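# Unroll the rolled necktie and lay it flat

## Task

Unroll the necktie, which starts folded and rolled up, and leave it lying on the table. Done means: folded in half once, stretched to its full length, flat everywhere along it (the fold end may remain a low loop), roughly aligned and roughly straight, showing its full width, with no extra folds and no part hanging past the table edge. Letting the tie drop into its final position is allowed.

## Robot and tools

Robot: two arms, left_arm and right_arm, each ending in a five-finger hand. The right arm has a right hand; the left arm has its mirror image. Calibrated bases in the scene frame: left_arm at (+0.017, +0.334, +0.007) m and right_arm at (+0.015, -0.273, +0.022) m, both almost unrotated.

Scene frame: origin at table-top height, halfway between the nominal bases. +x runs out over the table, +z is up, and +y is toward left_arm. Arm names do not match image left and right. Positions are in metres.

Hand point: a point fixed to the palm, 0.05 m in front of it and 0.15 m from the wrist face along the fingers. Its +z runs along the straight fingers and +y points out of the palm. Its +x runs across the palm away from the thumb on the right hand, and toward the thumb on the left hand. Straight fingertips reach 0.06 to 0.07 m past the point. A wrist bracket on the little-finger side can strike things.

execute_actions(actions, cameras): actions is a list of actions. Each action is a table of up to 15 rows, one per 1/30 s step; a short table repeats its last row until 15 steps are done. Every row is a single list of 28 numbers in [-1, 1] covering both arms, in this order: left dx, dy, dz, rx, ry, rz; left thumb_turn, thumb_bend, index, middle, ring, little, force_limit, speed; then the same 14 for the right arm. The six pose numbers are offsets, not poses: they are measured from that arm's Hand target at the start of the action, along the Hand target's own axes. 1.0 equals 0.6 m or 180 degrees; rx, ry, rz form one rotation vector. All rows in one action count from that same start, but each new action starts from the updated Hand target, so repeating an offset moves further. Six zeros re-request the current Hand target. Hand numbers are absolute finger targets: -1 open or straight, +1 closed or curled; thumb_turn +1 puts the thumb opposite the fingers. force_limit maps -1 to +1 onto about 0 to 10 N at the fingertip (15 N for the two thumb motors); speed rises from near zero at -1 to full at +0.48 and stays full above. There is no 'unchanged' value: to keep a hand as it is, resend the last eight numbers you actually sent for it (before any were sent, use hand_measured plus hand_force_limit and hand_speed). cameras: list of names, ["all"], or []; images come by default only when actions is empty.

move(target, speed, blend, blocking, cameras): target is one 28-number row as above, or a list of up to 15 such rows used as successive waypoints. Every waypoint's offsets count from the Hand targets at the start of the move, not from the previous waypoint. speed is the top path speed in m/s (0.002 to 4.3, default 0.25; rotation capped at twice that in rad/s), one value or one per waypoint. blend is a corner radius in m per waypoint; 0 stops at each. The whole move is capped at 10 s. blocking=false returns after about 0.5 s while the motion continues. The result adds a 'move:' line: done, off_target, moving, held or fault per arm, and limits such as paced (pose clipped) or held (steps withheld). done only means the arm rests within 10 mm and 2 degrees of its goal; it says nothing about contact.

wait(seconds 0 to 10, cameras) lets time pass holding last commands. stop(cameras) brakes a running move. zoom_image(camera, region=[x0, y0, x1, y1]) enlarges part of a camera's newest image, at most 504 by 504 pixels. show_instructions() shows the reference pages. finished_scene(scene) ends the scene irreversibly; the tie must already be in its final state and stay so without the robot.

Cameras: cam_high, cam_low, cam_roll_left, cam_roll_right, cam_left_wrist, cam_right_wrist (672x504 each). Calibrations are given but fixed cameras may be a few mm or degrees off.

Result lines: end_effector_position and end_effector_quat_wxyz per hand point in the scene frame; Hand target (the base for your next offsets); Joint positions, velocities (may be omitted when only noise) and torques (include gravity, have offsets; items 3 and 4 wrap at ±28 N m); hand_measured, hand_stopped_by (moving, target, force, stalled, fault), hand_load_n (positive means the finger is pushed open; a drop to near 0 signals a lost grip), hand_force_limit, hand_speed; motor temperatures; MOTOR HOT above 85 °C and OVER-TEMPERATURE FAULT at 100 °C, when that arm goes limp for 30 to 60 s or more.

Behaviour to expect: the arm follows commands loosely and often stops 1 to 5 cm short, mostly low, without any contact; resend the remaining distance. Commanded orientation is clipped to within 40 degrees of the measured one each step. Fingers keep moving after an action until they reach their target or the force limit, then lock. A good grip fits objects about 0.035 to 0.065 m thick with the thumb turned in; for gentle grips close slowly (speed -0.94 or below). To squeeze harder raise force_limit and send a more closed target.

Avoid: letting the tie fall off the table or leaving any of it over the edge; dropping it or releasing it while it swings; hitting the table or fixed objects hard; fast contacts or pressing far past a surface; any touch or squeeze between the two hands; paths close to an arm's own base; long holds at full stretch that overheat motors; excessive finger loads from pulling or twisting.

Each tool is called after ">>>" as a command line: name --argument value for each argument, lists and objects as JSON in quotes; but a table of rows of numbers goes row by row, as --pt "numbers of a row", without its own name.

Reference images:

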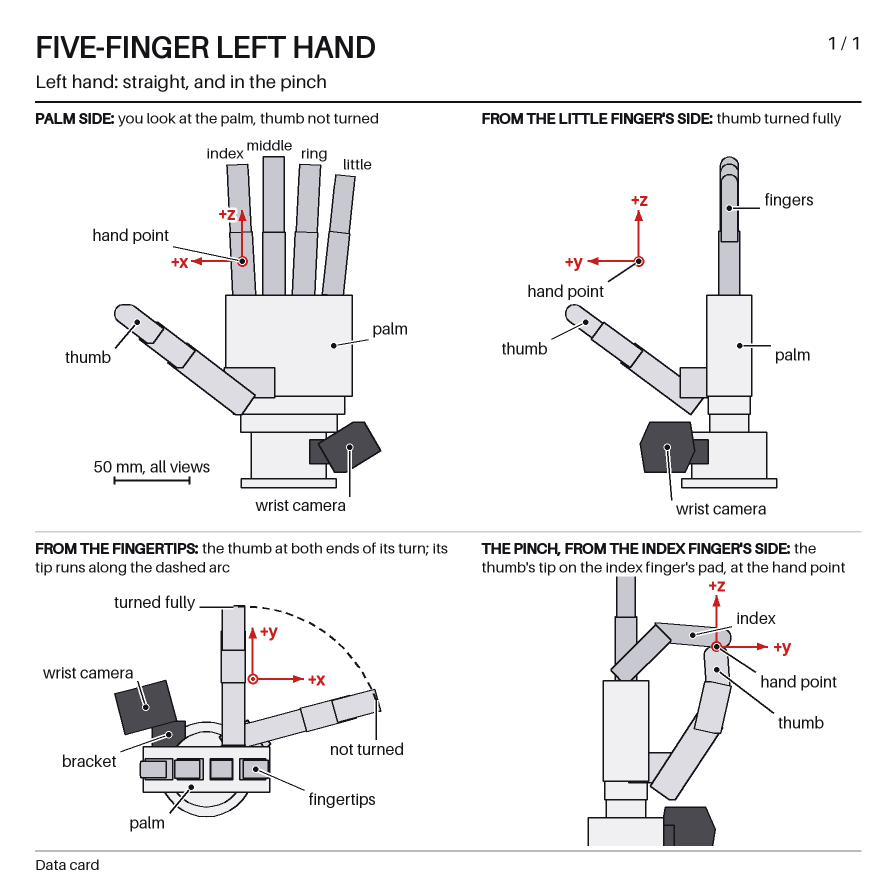

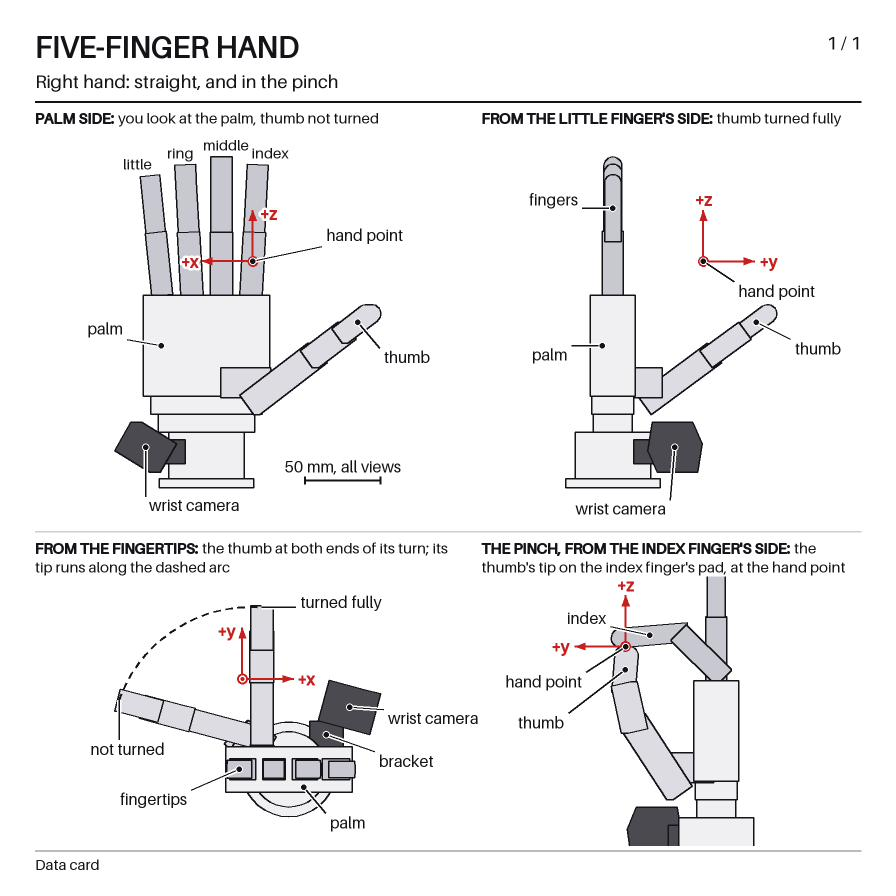

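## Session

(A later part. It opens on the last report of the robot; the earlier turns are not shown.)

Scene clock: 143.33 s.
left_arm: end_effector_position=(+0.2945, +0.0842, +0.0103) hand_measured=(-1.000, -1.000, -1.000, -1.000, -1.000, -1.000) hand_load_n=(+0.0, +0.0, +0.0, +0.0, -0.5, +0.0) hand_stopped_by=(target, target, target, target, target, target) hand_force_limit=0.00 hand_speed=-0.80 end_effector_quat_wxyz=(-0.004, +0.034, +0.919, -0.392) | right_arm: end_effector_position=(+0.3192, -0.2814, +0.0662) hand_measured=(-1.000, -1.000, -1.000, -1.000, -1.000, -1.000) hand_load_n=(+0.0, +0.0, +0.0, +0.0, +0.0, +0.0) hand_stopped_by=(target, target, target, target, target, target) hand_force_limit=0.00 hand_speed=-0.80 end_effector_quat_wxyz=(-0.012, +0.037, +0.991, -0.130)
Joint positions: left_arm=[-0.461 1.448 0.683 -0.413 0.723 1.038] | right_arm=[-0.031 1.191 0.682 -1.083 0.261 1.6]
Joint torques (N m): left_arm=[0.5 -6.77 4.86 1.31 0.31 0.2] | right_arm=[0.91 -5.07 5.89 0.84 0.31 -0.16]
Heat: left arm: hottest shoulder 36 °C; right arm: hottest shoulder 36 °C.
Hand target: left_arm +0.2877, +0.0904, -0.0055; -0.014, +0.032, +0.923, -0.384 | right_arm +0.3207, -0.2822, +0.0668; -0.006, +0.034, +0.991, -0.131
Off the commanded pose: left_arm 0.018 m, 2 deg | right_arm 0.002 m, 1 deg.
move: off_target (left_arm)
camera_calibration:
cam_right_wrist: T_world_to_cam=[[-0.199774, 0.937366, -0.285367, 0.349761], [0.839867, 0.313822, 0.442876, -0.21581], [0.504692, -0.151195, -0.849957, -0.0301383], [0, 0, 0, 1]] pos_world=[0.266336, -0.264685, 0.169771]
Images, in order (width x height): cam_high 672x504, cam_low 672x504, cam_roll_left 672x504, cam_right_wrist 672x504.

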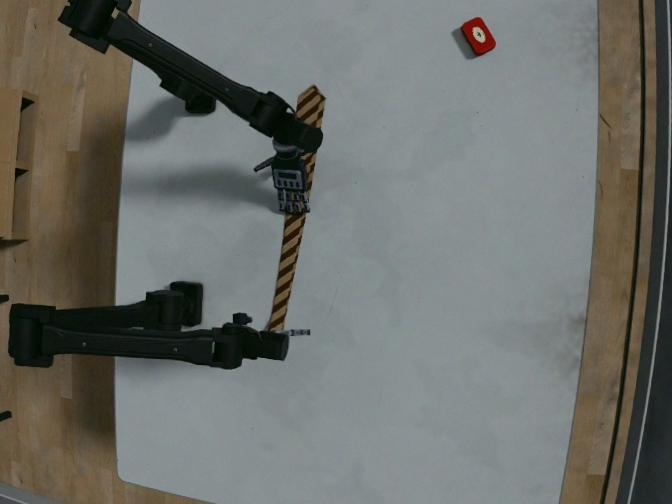

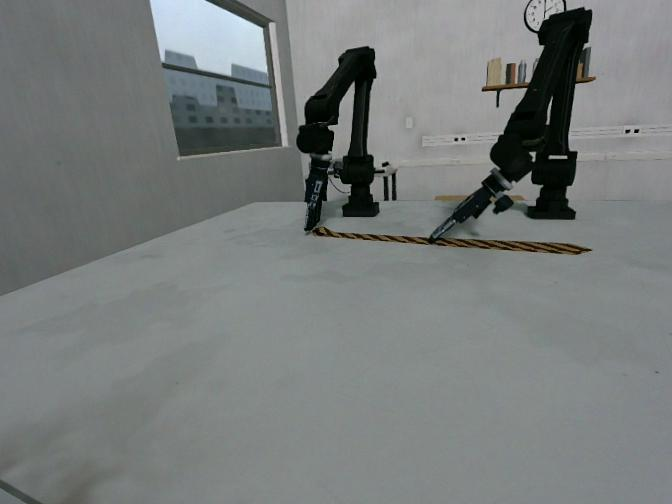

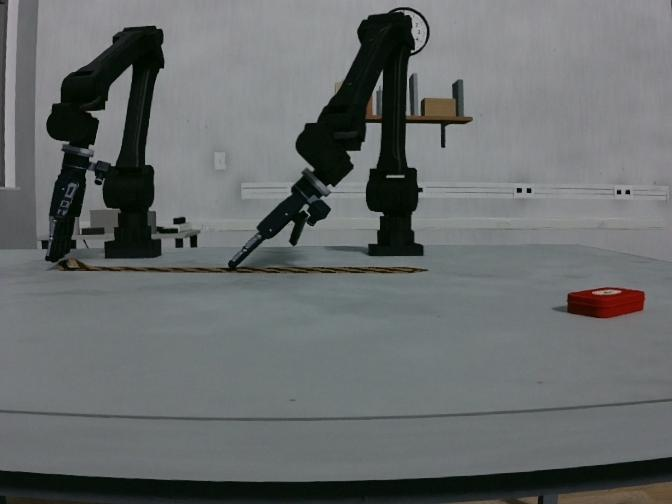

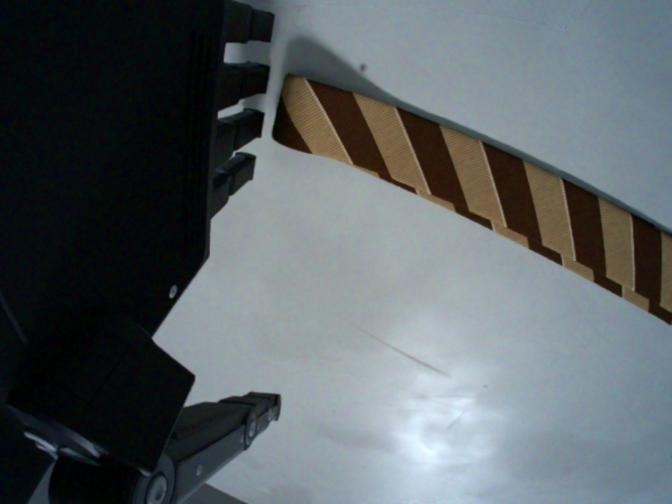

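>>> move --target '[0,0,0,0,0,0,-1,-1,-1,-1,-1,-1,0,-0.8,0,-0.16,-0.22,0,0,0,-1,-1,-1,-1,-1,-1,0,-0.8]' --cameras '["cam_high","cam_right_wrist","cam_low","cam_roll_left","cam_roll_right"]'

>>> zoom_image --camera "cam_roll_left" --region '[40, 240, 140, 290]'

>>> zoom_image --camera "cam_roll_right" --region '[240, 240, 340, 300]'

>>> zoom_image --camera "cam_low" --region '[290, 210, 370, 260]'

Scene clock: 151.33 s.
left_arm: end_effector_position=(+0.2945, +0.0842, +0.0103) hand_measured=(-1.000, -1.000, -1.000, -1.000, -1.000, -1.000) hand_load_n=(+0.0, +0.0, +0.0, +0.0, +0.0, +0.0) hand_stopped_by=(target, target, target, target, target, target) hand_force_limit=0.00 hand_speed=-0.80 end_effector_quat_wxyz=(-0.004, +0.034, +0.919, -0.392) | right_arm: end_effector_position=(+0.3116, -0.3390, +0.2079) hand_measured=(-1.000, -1.000, -1.000, -1.000, -1.000, -1.000) hand_load_n=(+0.0, +0.0, +0.0, -0.5, +0.0, +0.0) hand_stopped_by=(target, target, target, target, target, target) hand_force_limit=0.00 hand_speed=-0.80 end_effector_quat_wxyz=(-0.013, +0.037, +0.991, -0.131)
Joint positions: left_arm=[-0.461 1.448 0.683 -0.413 0.723 1.038] | right_arm=[-0.24 1.058 0.978 -1.458 0.261 1.382]
Joint torques (N m): left_arm=[0.44 -6.71 4.88 1.29 0.3 0.2] | right_arm=[0.85 -4.01 9.54 -0.03 0.12 -0.19]
Heat: left arm: hottest shoulder 36 °C; right arm: hottest shoulder 35 °C.
Hand target: left_arm +0.2877, +0.0904, -0.0055; -0.014, +0.032, +0.923, -0.384 | right_arm +0.3170, -0.3404, +0.2193; -0.006, +0.034, +0.991, -0.131
Off the commanded pose: left_arm 0.018 m, 2 deg | right_arm 0.013 m, 1 deg.
move: off_target (left_arm, right_arm)
camera_calibration:
cam_right_wrist: T_world_to_cam=[[-0.201084, 0.937005, -0.285633, 0.44298], [0.840817, 0.314704, 0.440441, -0.253603], [0.502585, -0.151599, -0.851132, 0.0862909], [0, 0, 0, 1]] pos_world=[0.258942, -0.322183, 0.311672]
Images, in order (width x height): cam_high 672x504, cam_low 672x504, cam_roll_left 672x504, cam_roll_right 672x504, cam_right_wrist 672x504.

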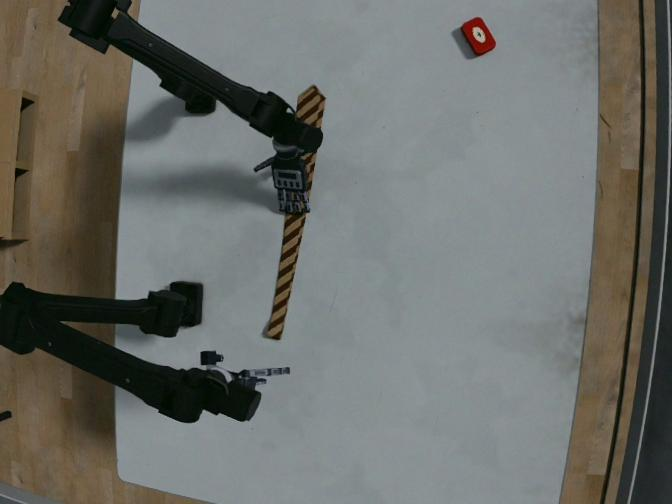

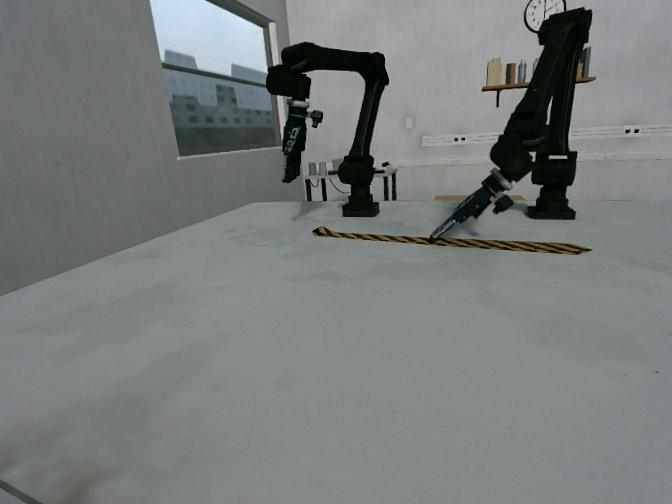

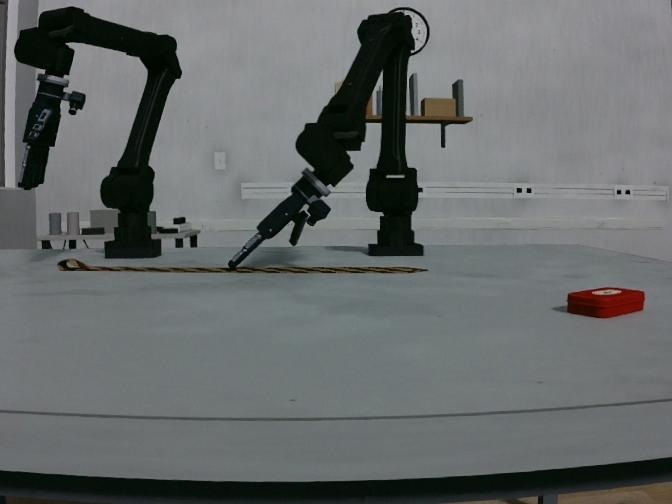

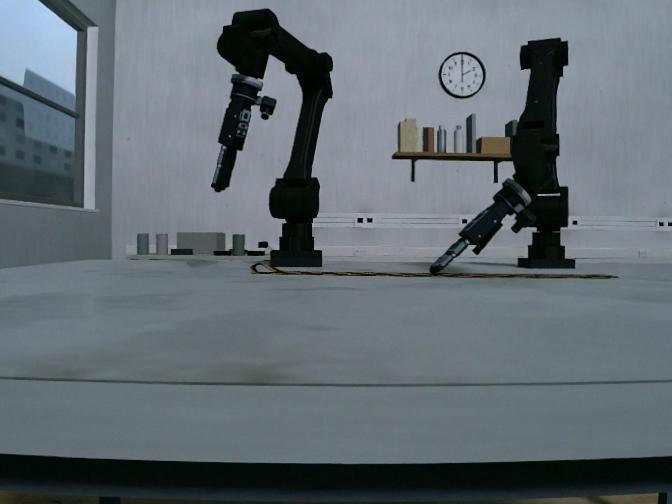

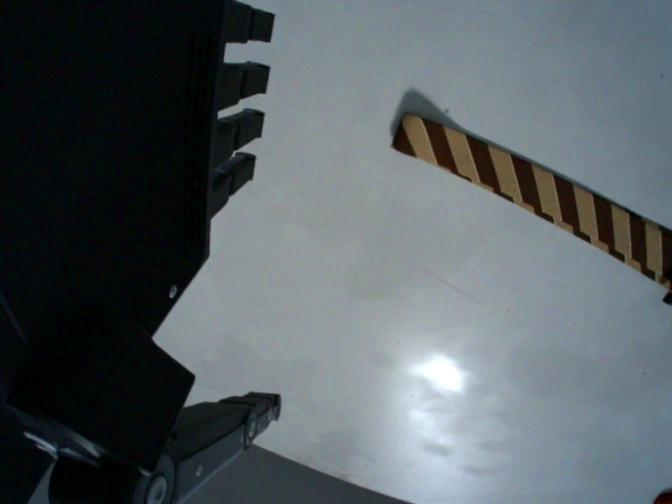

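Scaled by 5.040 from the camera's 672x504 image, which has a finer 960x720 frame.

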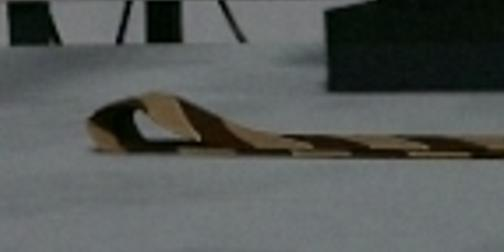

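Scaled by 5.040 from the camera's 672x504 image, which has a finer 960x720 frame.

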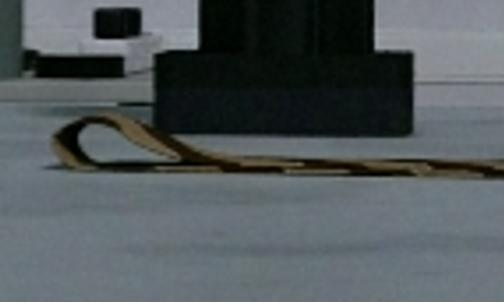

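Scaled by 6.300 from the camera's 672x504 image, which has a finer 960x720 frame.

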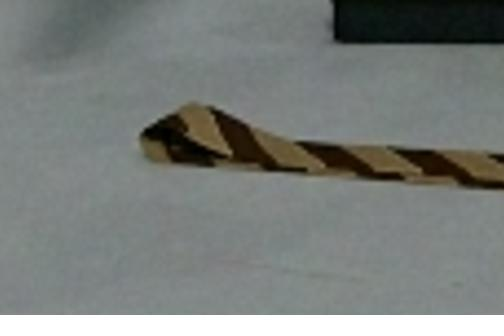

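>>> zoom_image --camera "cam_right_wrist" --region '[380, 70, 672, 310]'

>>> zoom_image --camera "cam_high" --region '[240, 260, 330, 350]'

>>> zoom_image --camera "cam_roll_right" --region '[245, 255, 315, 285]'

Scaled by 1.726 from the camera's 672x504 image, which has a finer 960x720 frame.

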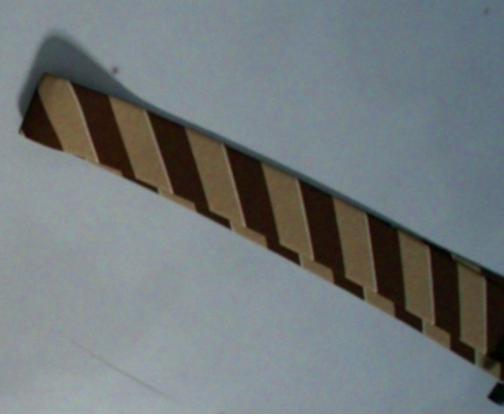

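Scaled by 5.600 from the camera's 672x504 image, which has a finer 960x720 frame.

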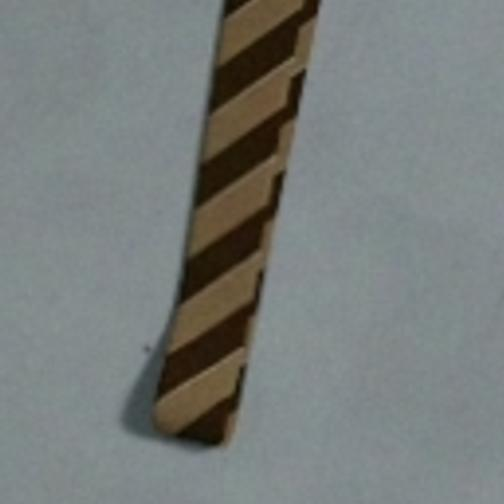

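Scaled by 7.200 from the camera's 672x504 image, which has a finer 960x720 frame.

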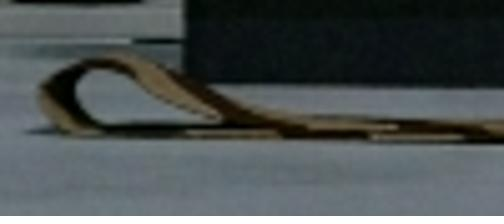

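>>> move --pt "0 0 0 0 0 0 -1 -1 -1 -1 -1 -1 0 -0.8 -0.005 0.217 0.1475 0 0 0 -1 -1 -1 -1 -1 -1 0 -0.8" --pt "0 0 0 0 0 0 -1 -1 -1 -1 -1 -1 0 -0.8 -0.005 0.234 0.2135 0 0 0 -1 -1 -1 -1 -1 -1 0 -0.8" --pt "0 0 0 0 0 0 -1 -1 -1 -1 -1 -1 0 -0.8 -0.005 0.217 0.1475 0 0 0 -1 -1 -1 -1 -1 -1 0 -0.8" --pt "0.003 -0.083 -0.153 0 0 0 -1 -1 -1 -1 -1 -1 0 -0.8 0 0 0 0 0 0 -1 -1 -1 -1 -1 -1 0 -0.8" --speed '[0.25,0.08,0.1,0.2]' --cameras '["cam_high","cam_right_wrist","cam_roll_left","cam_roll_right"]'

>>> zoom_image --camera "cam_roll_right" --region '[230, 230, 630, 300]'

>>> zoom_image --camera "cam_roll_left" --region '[40, 240, 140, 290]'

Scene clock: 174.63 s.
left_arm: end_effector_position=(+0.2668, +0.1240, +0.0768) hand_measured=(-1.000, -1.000, -1.000, -1.000, -1.000, -1.000) hand_load_n=(-0.5, +0.0, +0.0, +0.0, +0.0, +0.0) hand_stopped_by=(target, target, target, target, target, target) hand_force_limit=0.00 hand_speed=-0.80 end_effector_quat_wxyz=(-0.037, +0.024, +0.926, -0.376) | right_arm: end_effector_position=(+0.3105, -0.3394, +0.2058) hand_measured=(-1.000, -1.000, -1.000, -1.000, -1.000, -1.000) hand_load_n=(+0.0, +0.0, +0.0, +0.0, +0.0, +0.0) hand_stopped_by=(target, target, target, target, target, target) hand_force_limit=0.00 hand_speed=-0.80 end_effector_quat_wxyz=(-0.016, +0.037, +0.991, -0.130)
Joint positions: left_arm=[-0.389 1.26 0.737 -0.8 0.742 1.142] | right_arm=[-0.242 1.06 0.974 -1.458 0.262 1.382]
Joint torques (N m): left_arm=[1.26 -7.53 10.59 0.05 0.61 0.2] | right_arm=[1.03 -4.13 9.72 -0.03 0.1 -0.13]
Motor temperatures (°C): left_arm=[27 35 31 23 25 25] | right_arm=[24 34 27 24 23 23]
Heat: left arm: hottest shoulder 35 °C; right arm: hottest shoulder 34 °C.
Hand target: left_arm +0.2882, +0.1203, +0.0946; -0.014, +0.032, +0.923, -0.384 | right_arm +0.3170, -0.3405, +0.2192; -0.006, +0.034, +0.991, -0.131
Off the commanded pose: left_arm 0.028 m, 3 deg | right_arm 0.015 m, 1 deg.
move: off_target (left_arm, right_arm)
camera_calibration:
cam_right_wrist: T_world_to_cam=[[-0.20105, 0.937639, -0.283571, 0.442388], [0.844094, 0.312719, 0.43556, -0.252262], [0.497076, -0.151791, -0.854327, 0.0871465], [0, 0, 0, 1]] pos_world=[0.258557, -0.322685, 0.309775]
Images, in order (width x height): cam_high 672x504, cam_roll_left 672x504, cam_roll_right 672x504, cam_right_wrist 672x504.

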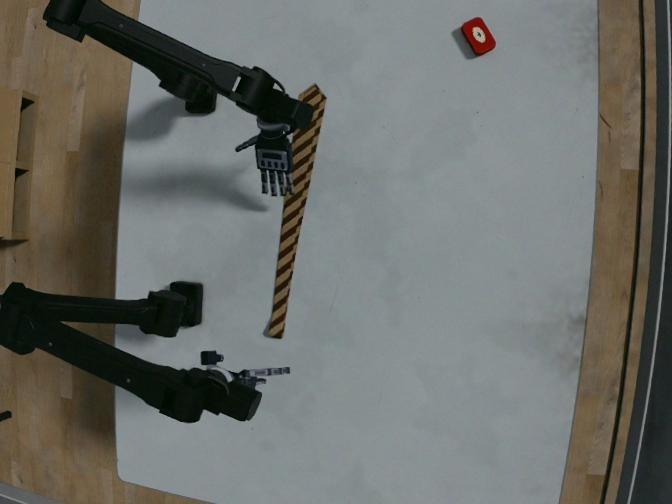

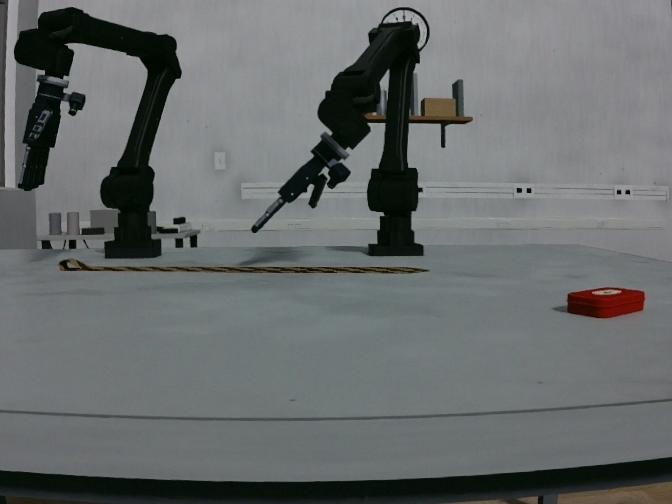

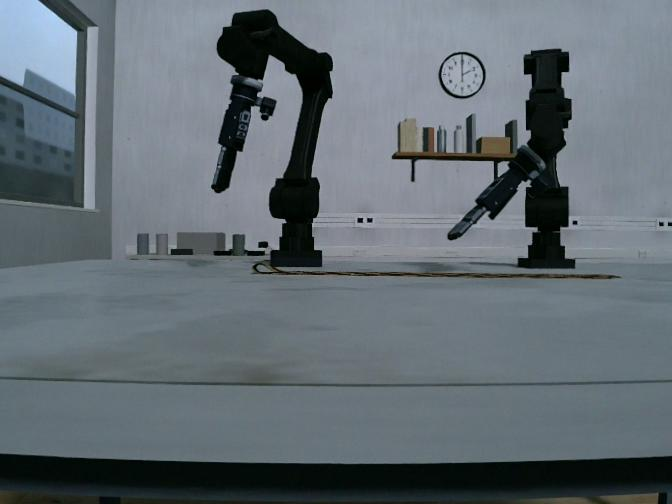

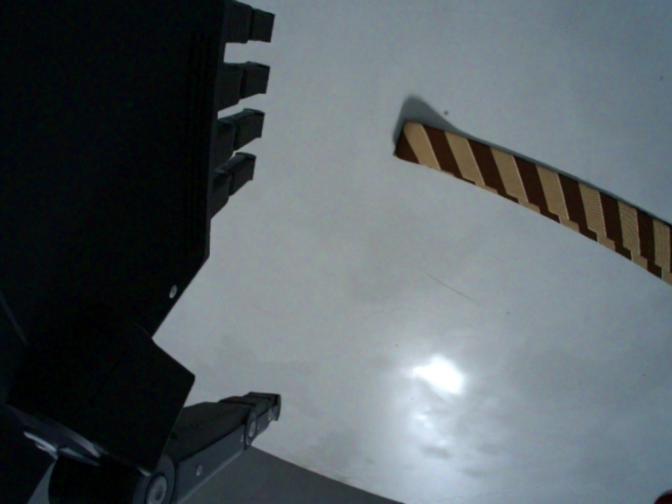

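Scaled by 1.260 from the camera's 672x504 image, which has a finer 960x720 frame.

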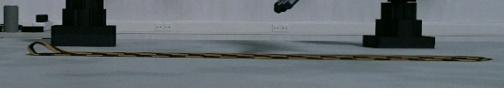

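Scaled by 5.040 from the camera's 672x504 image, which has a finer 960x720 frame.

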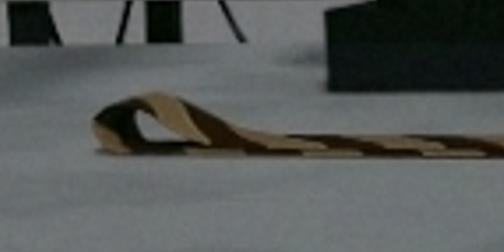

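>>> finished_scene --scene 1

The scene is finished: the task was done.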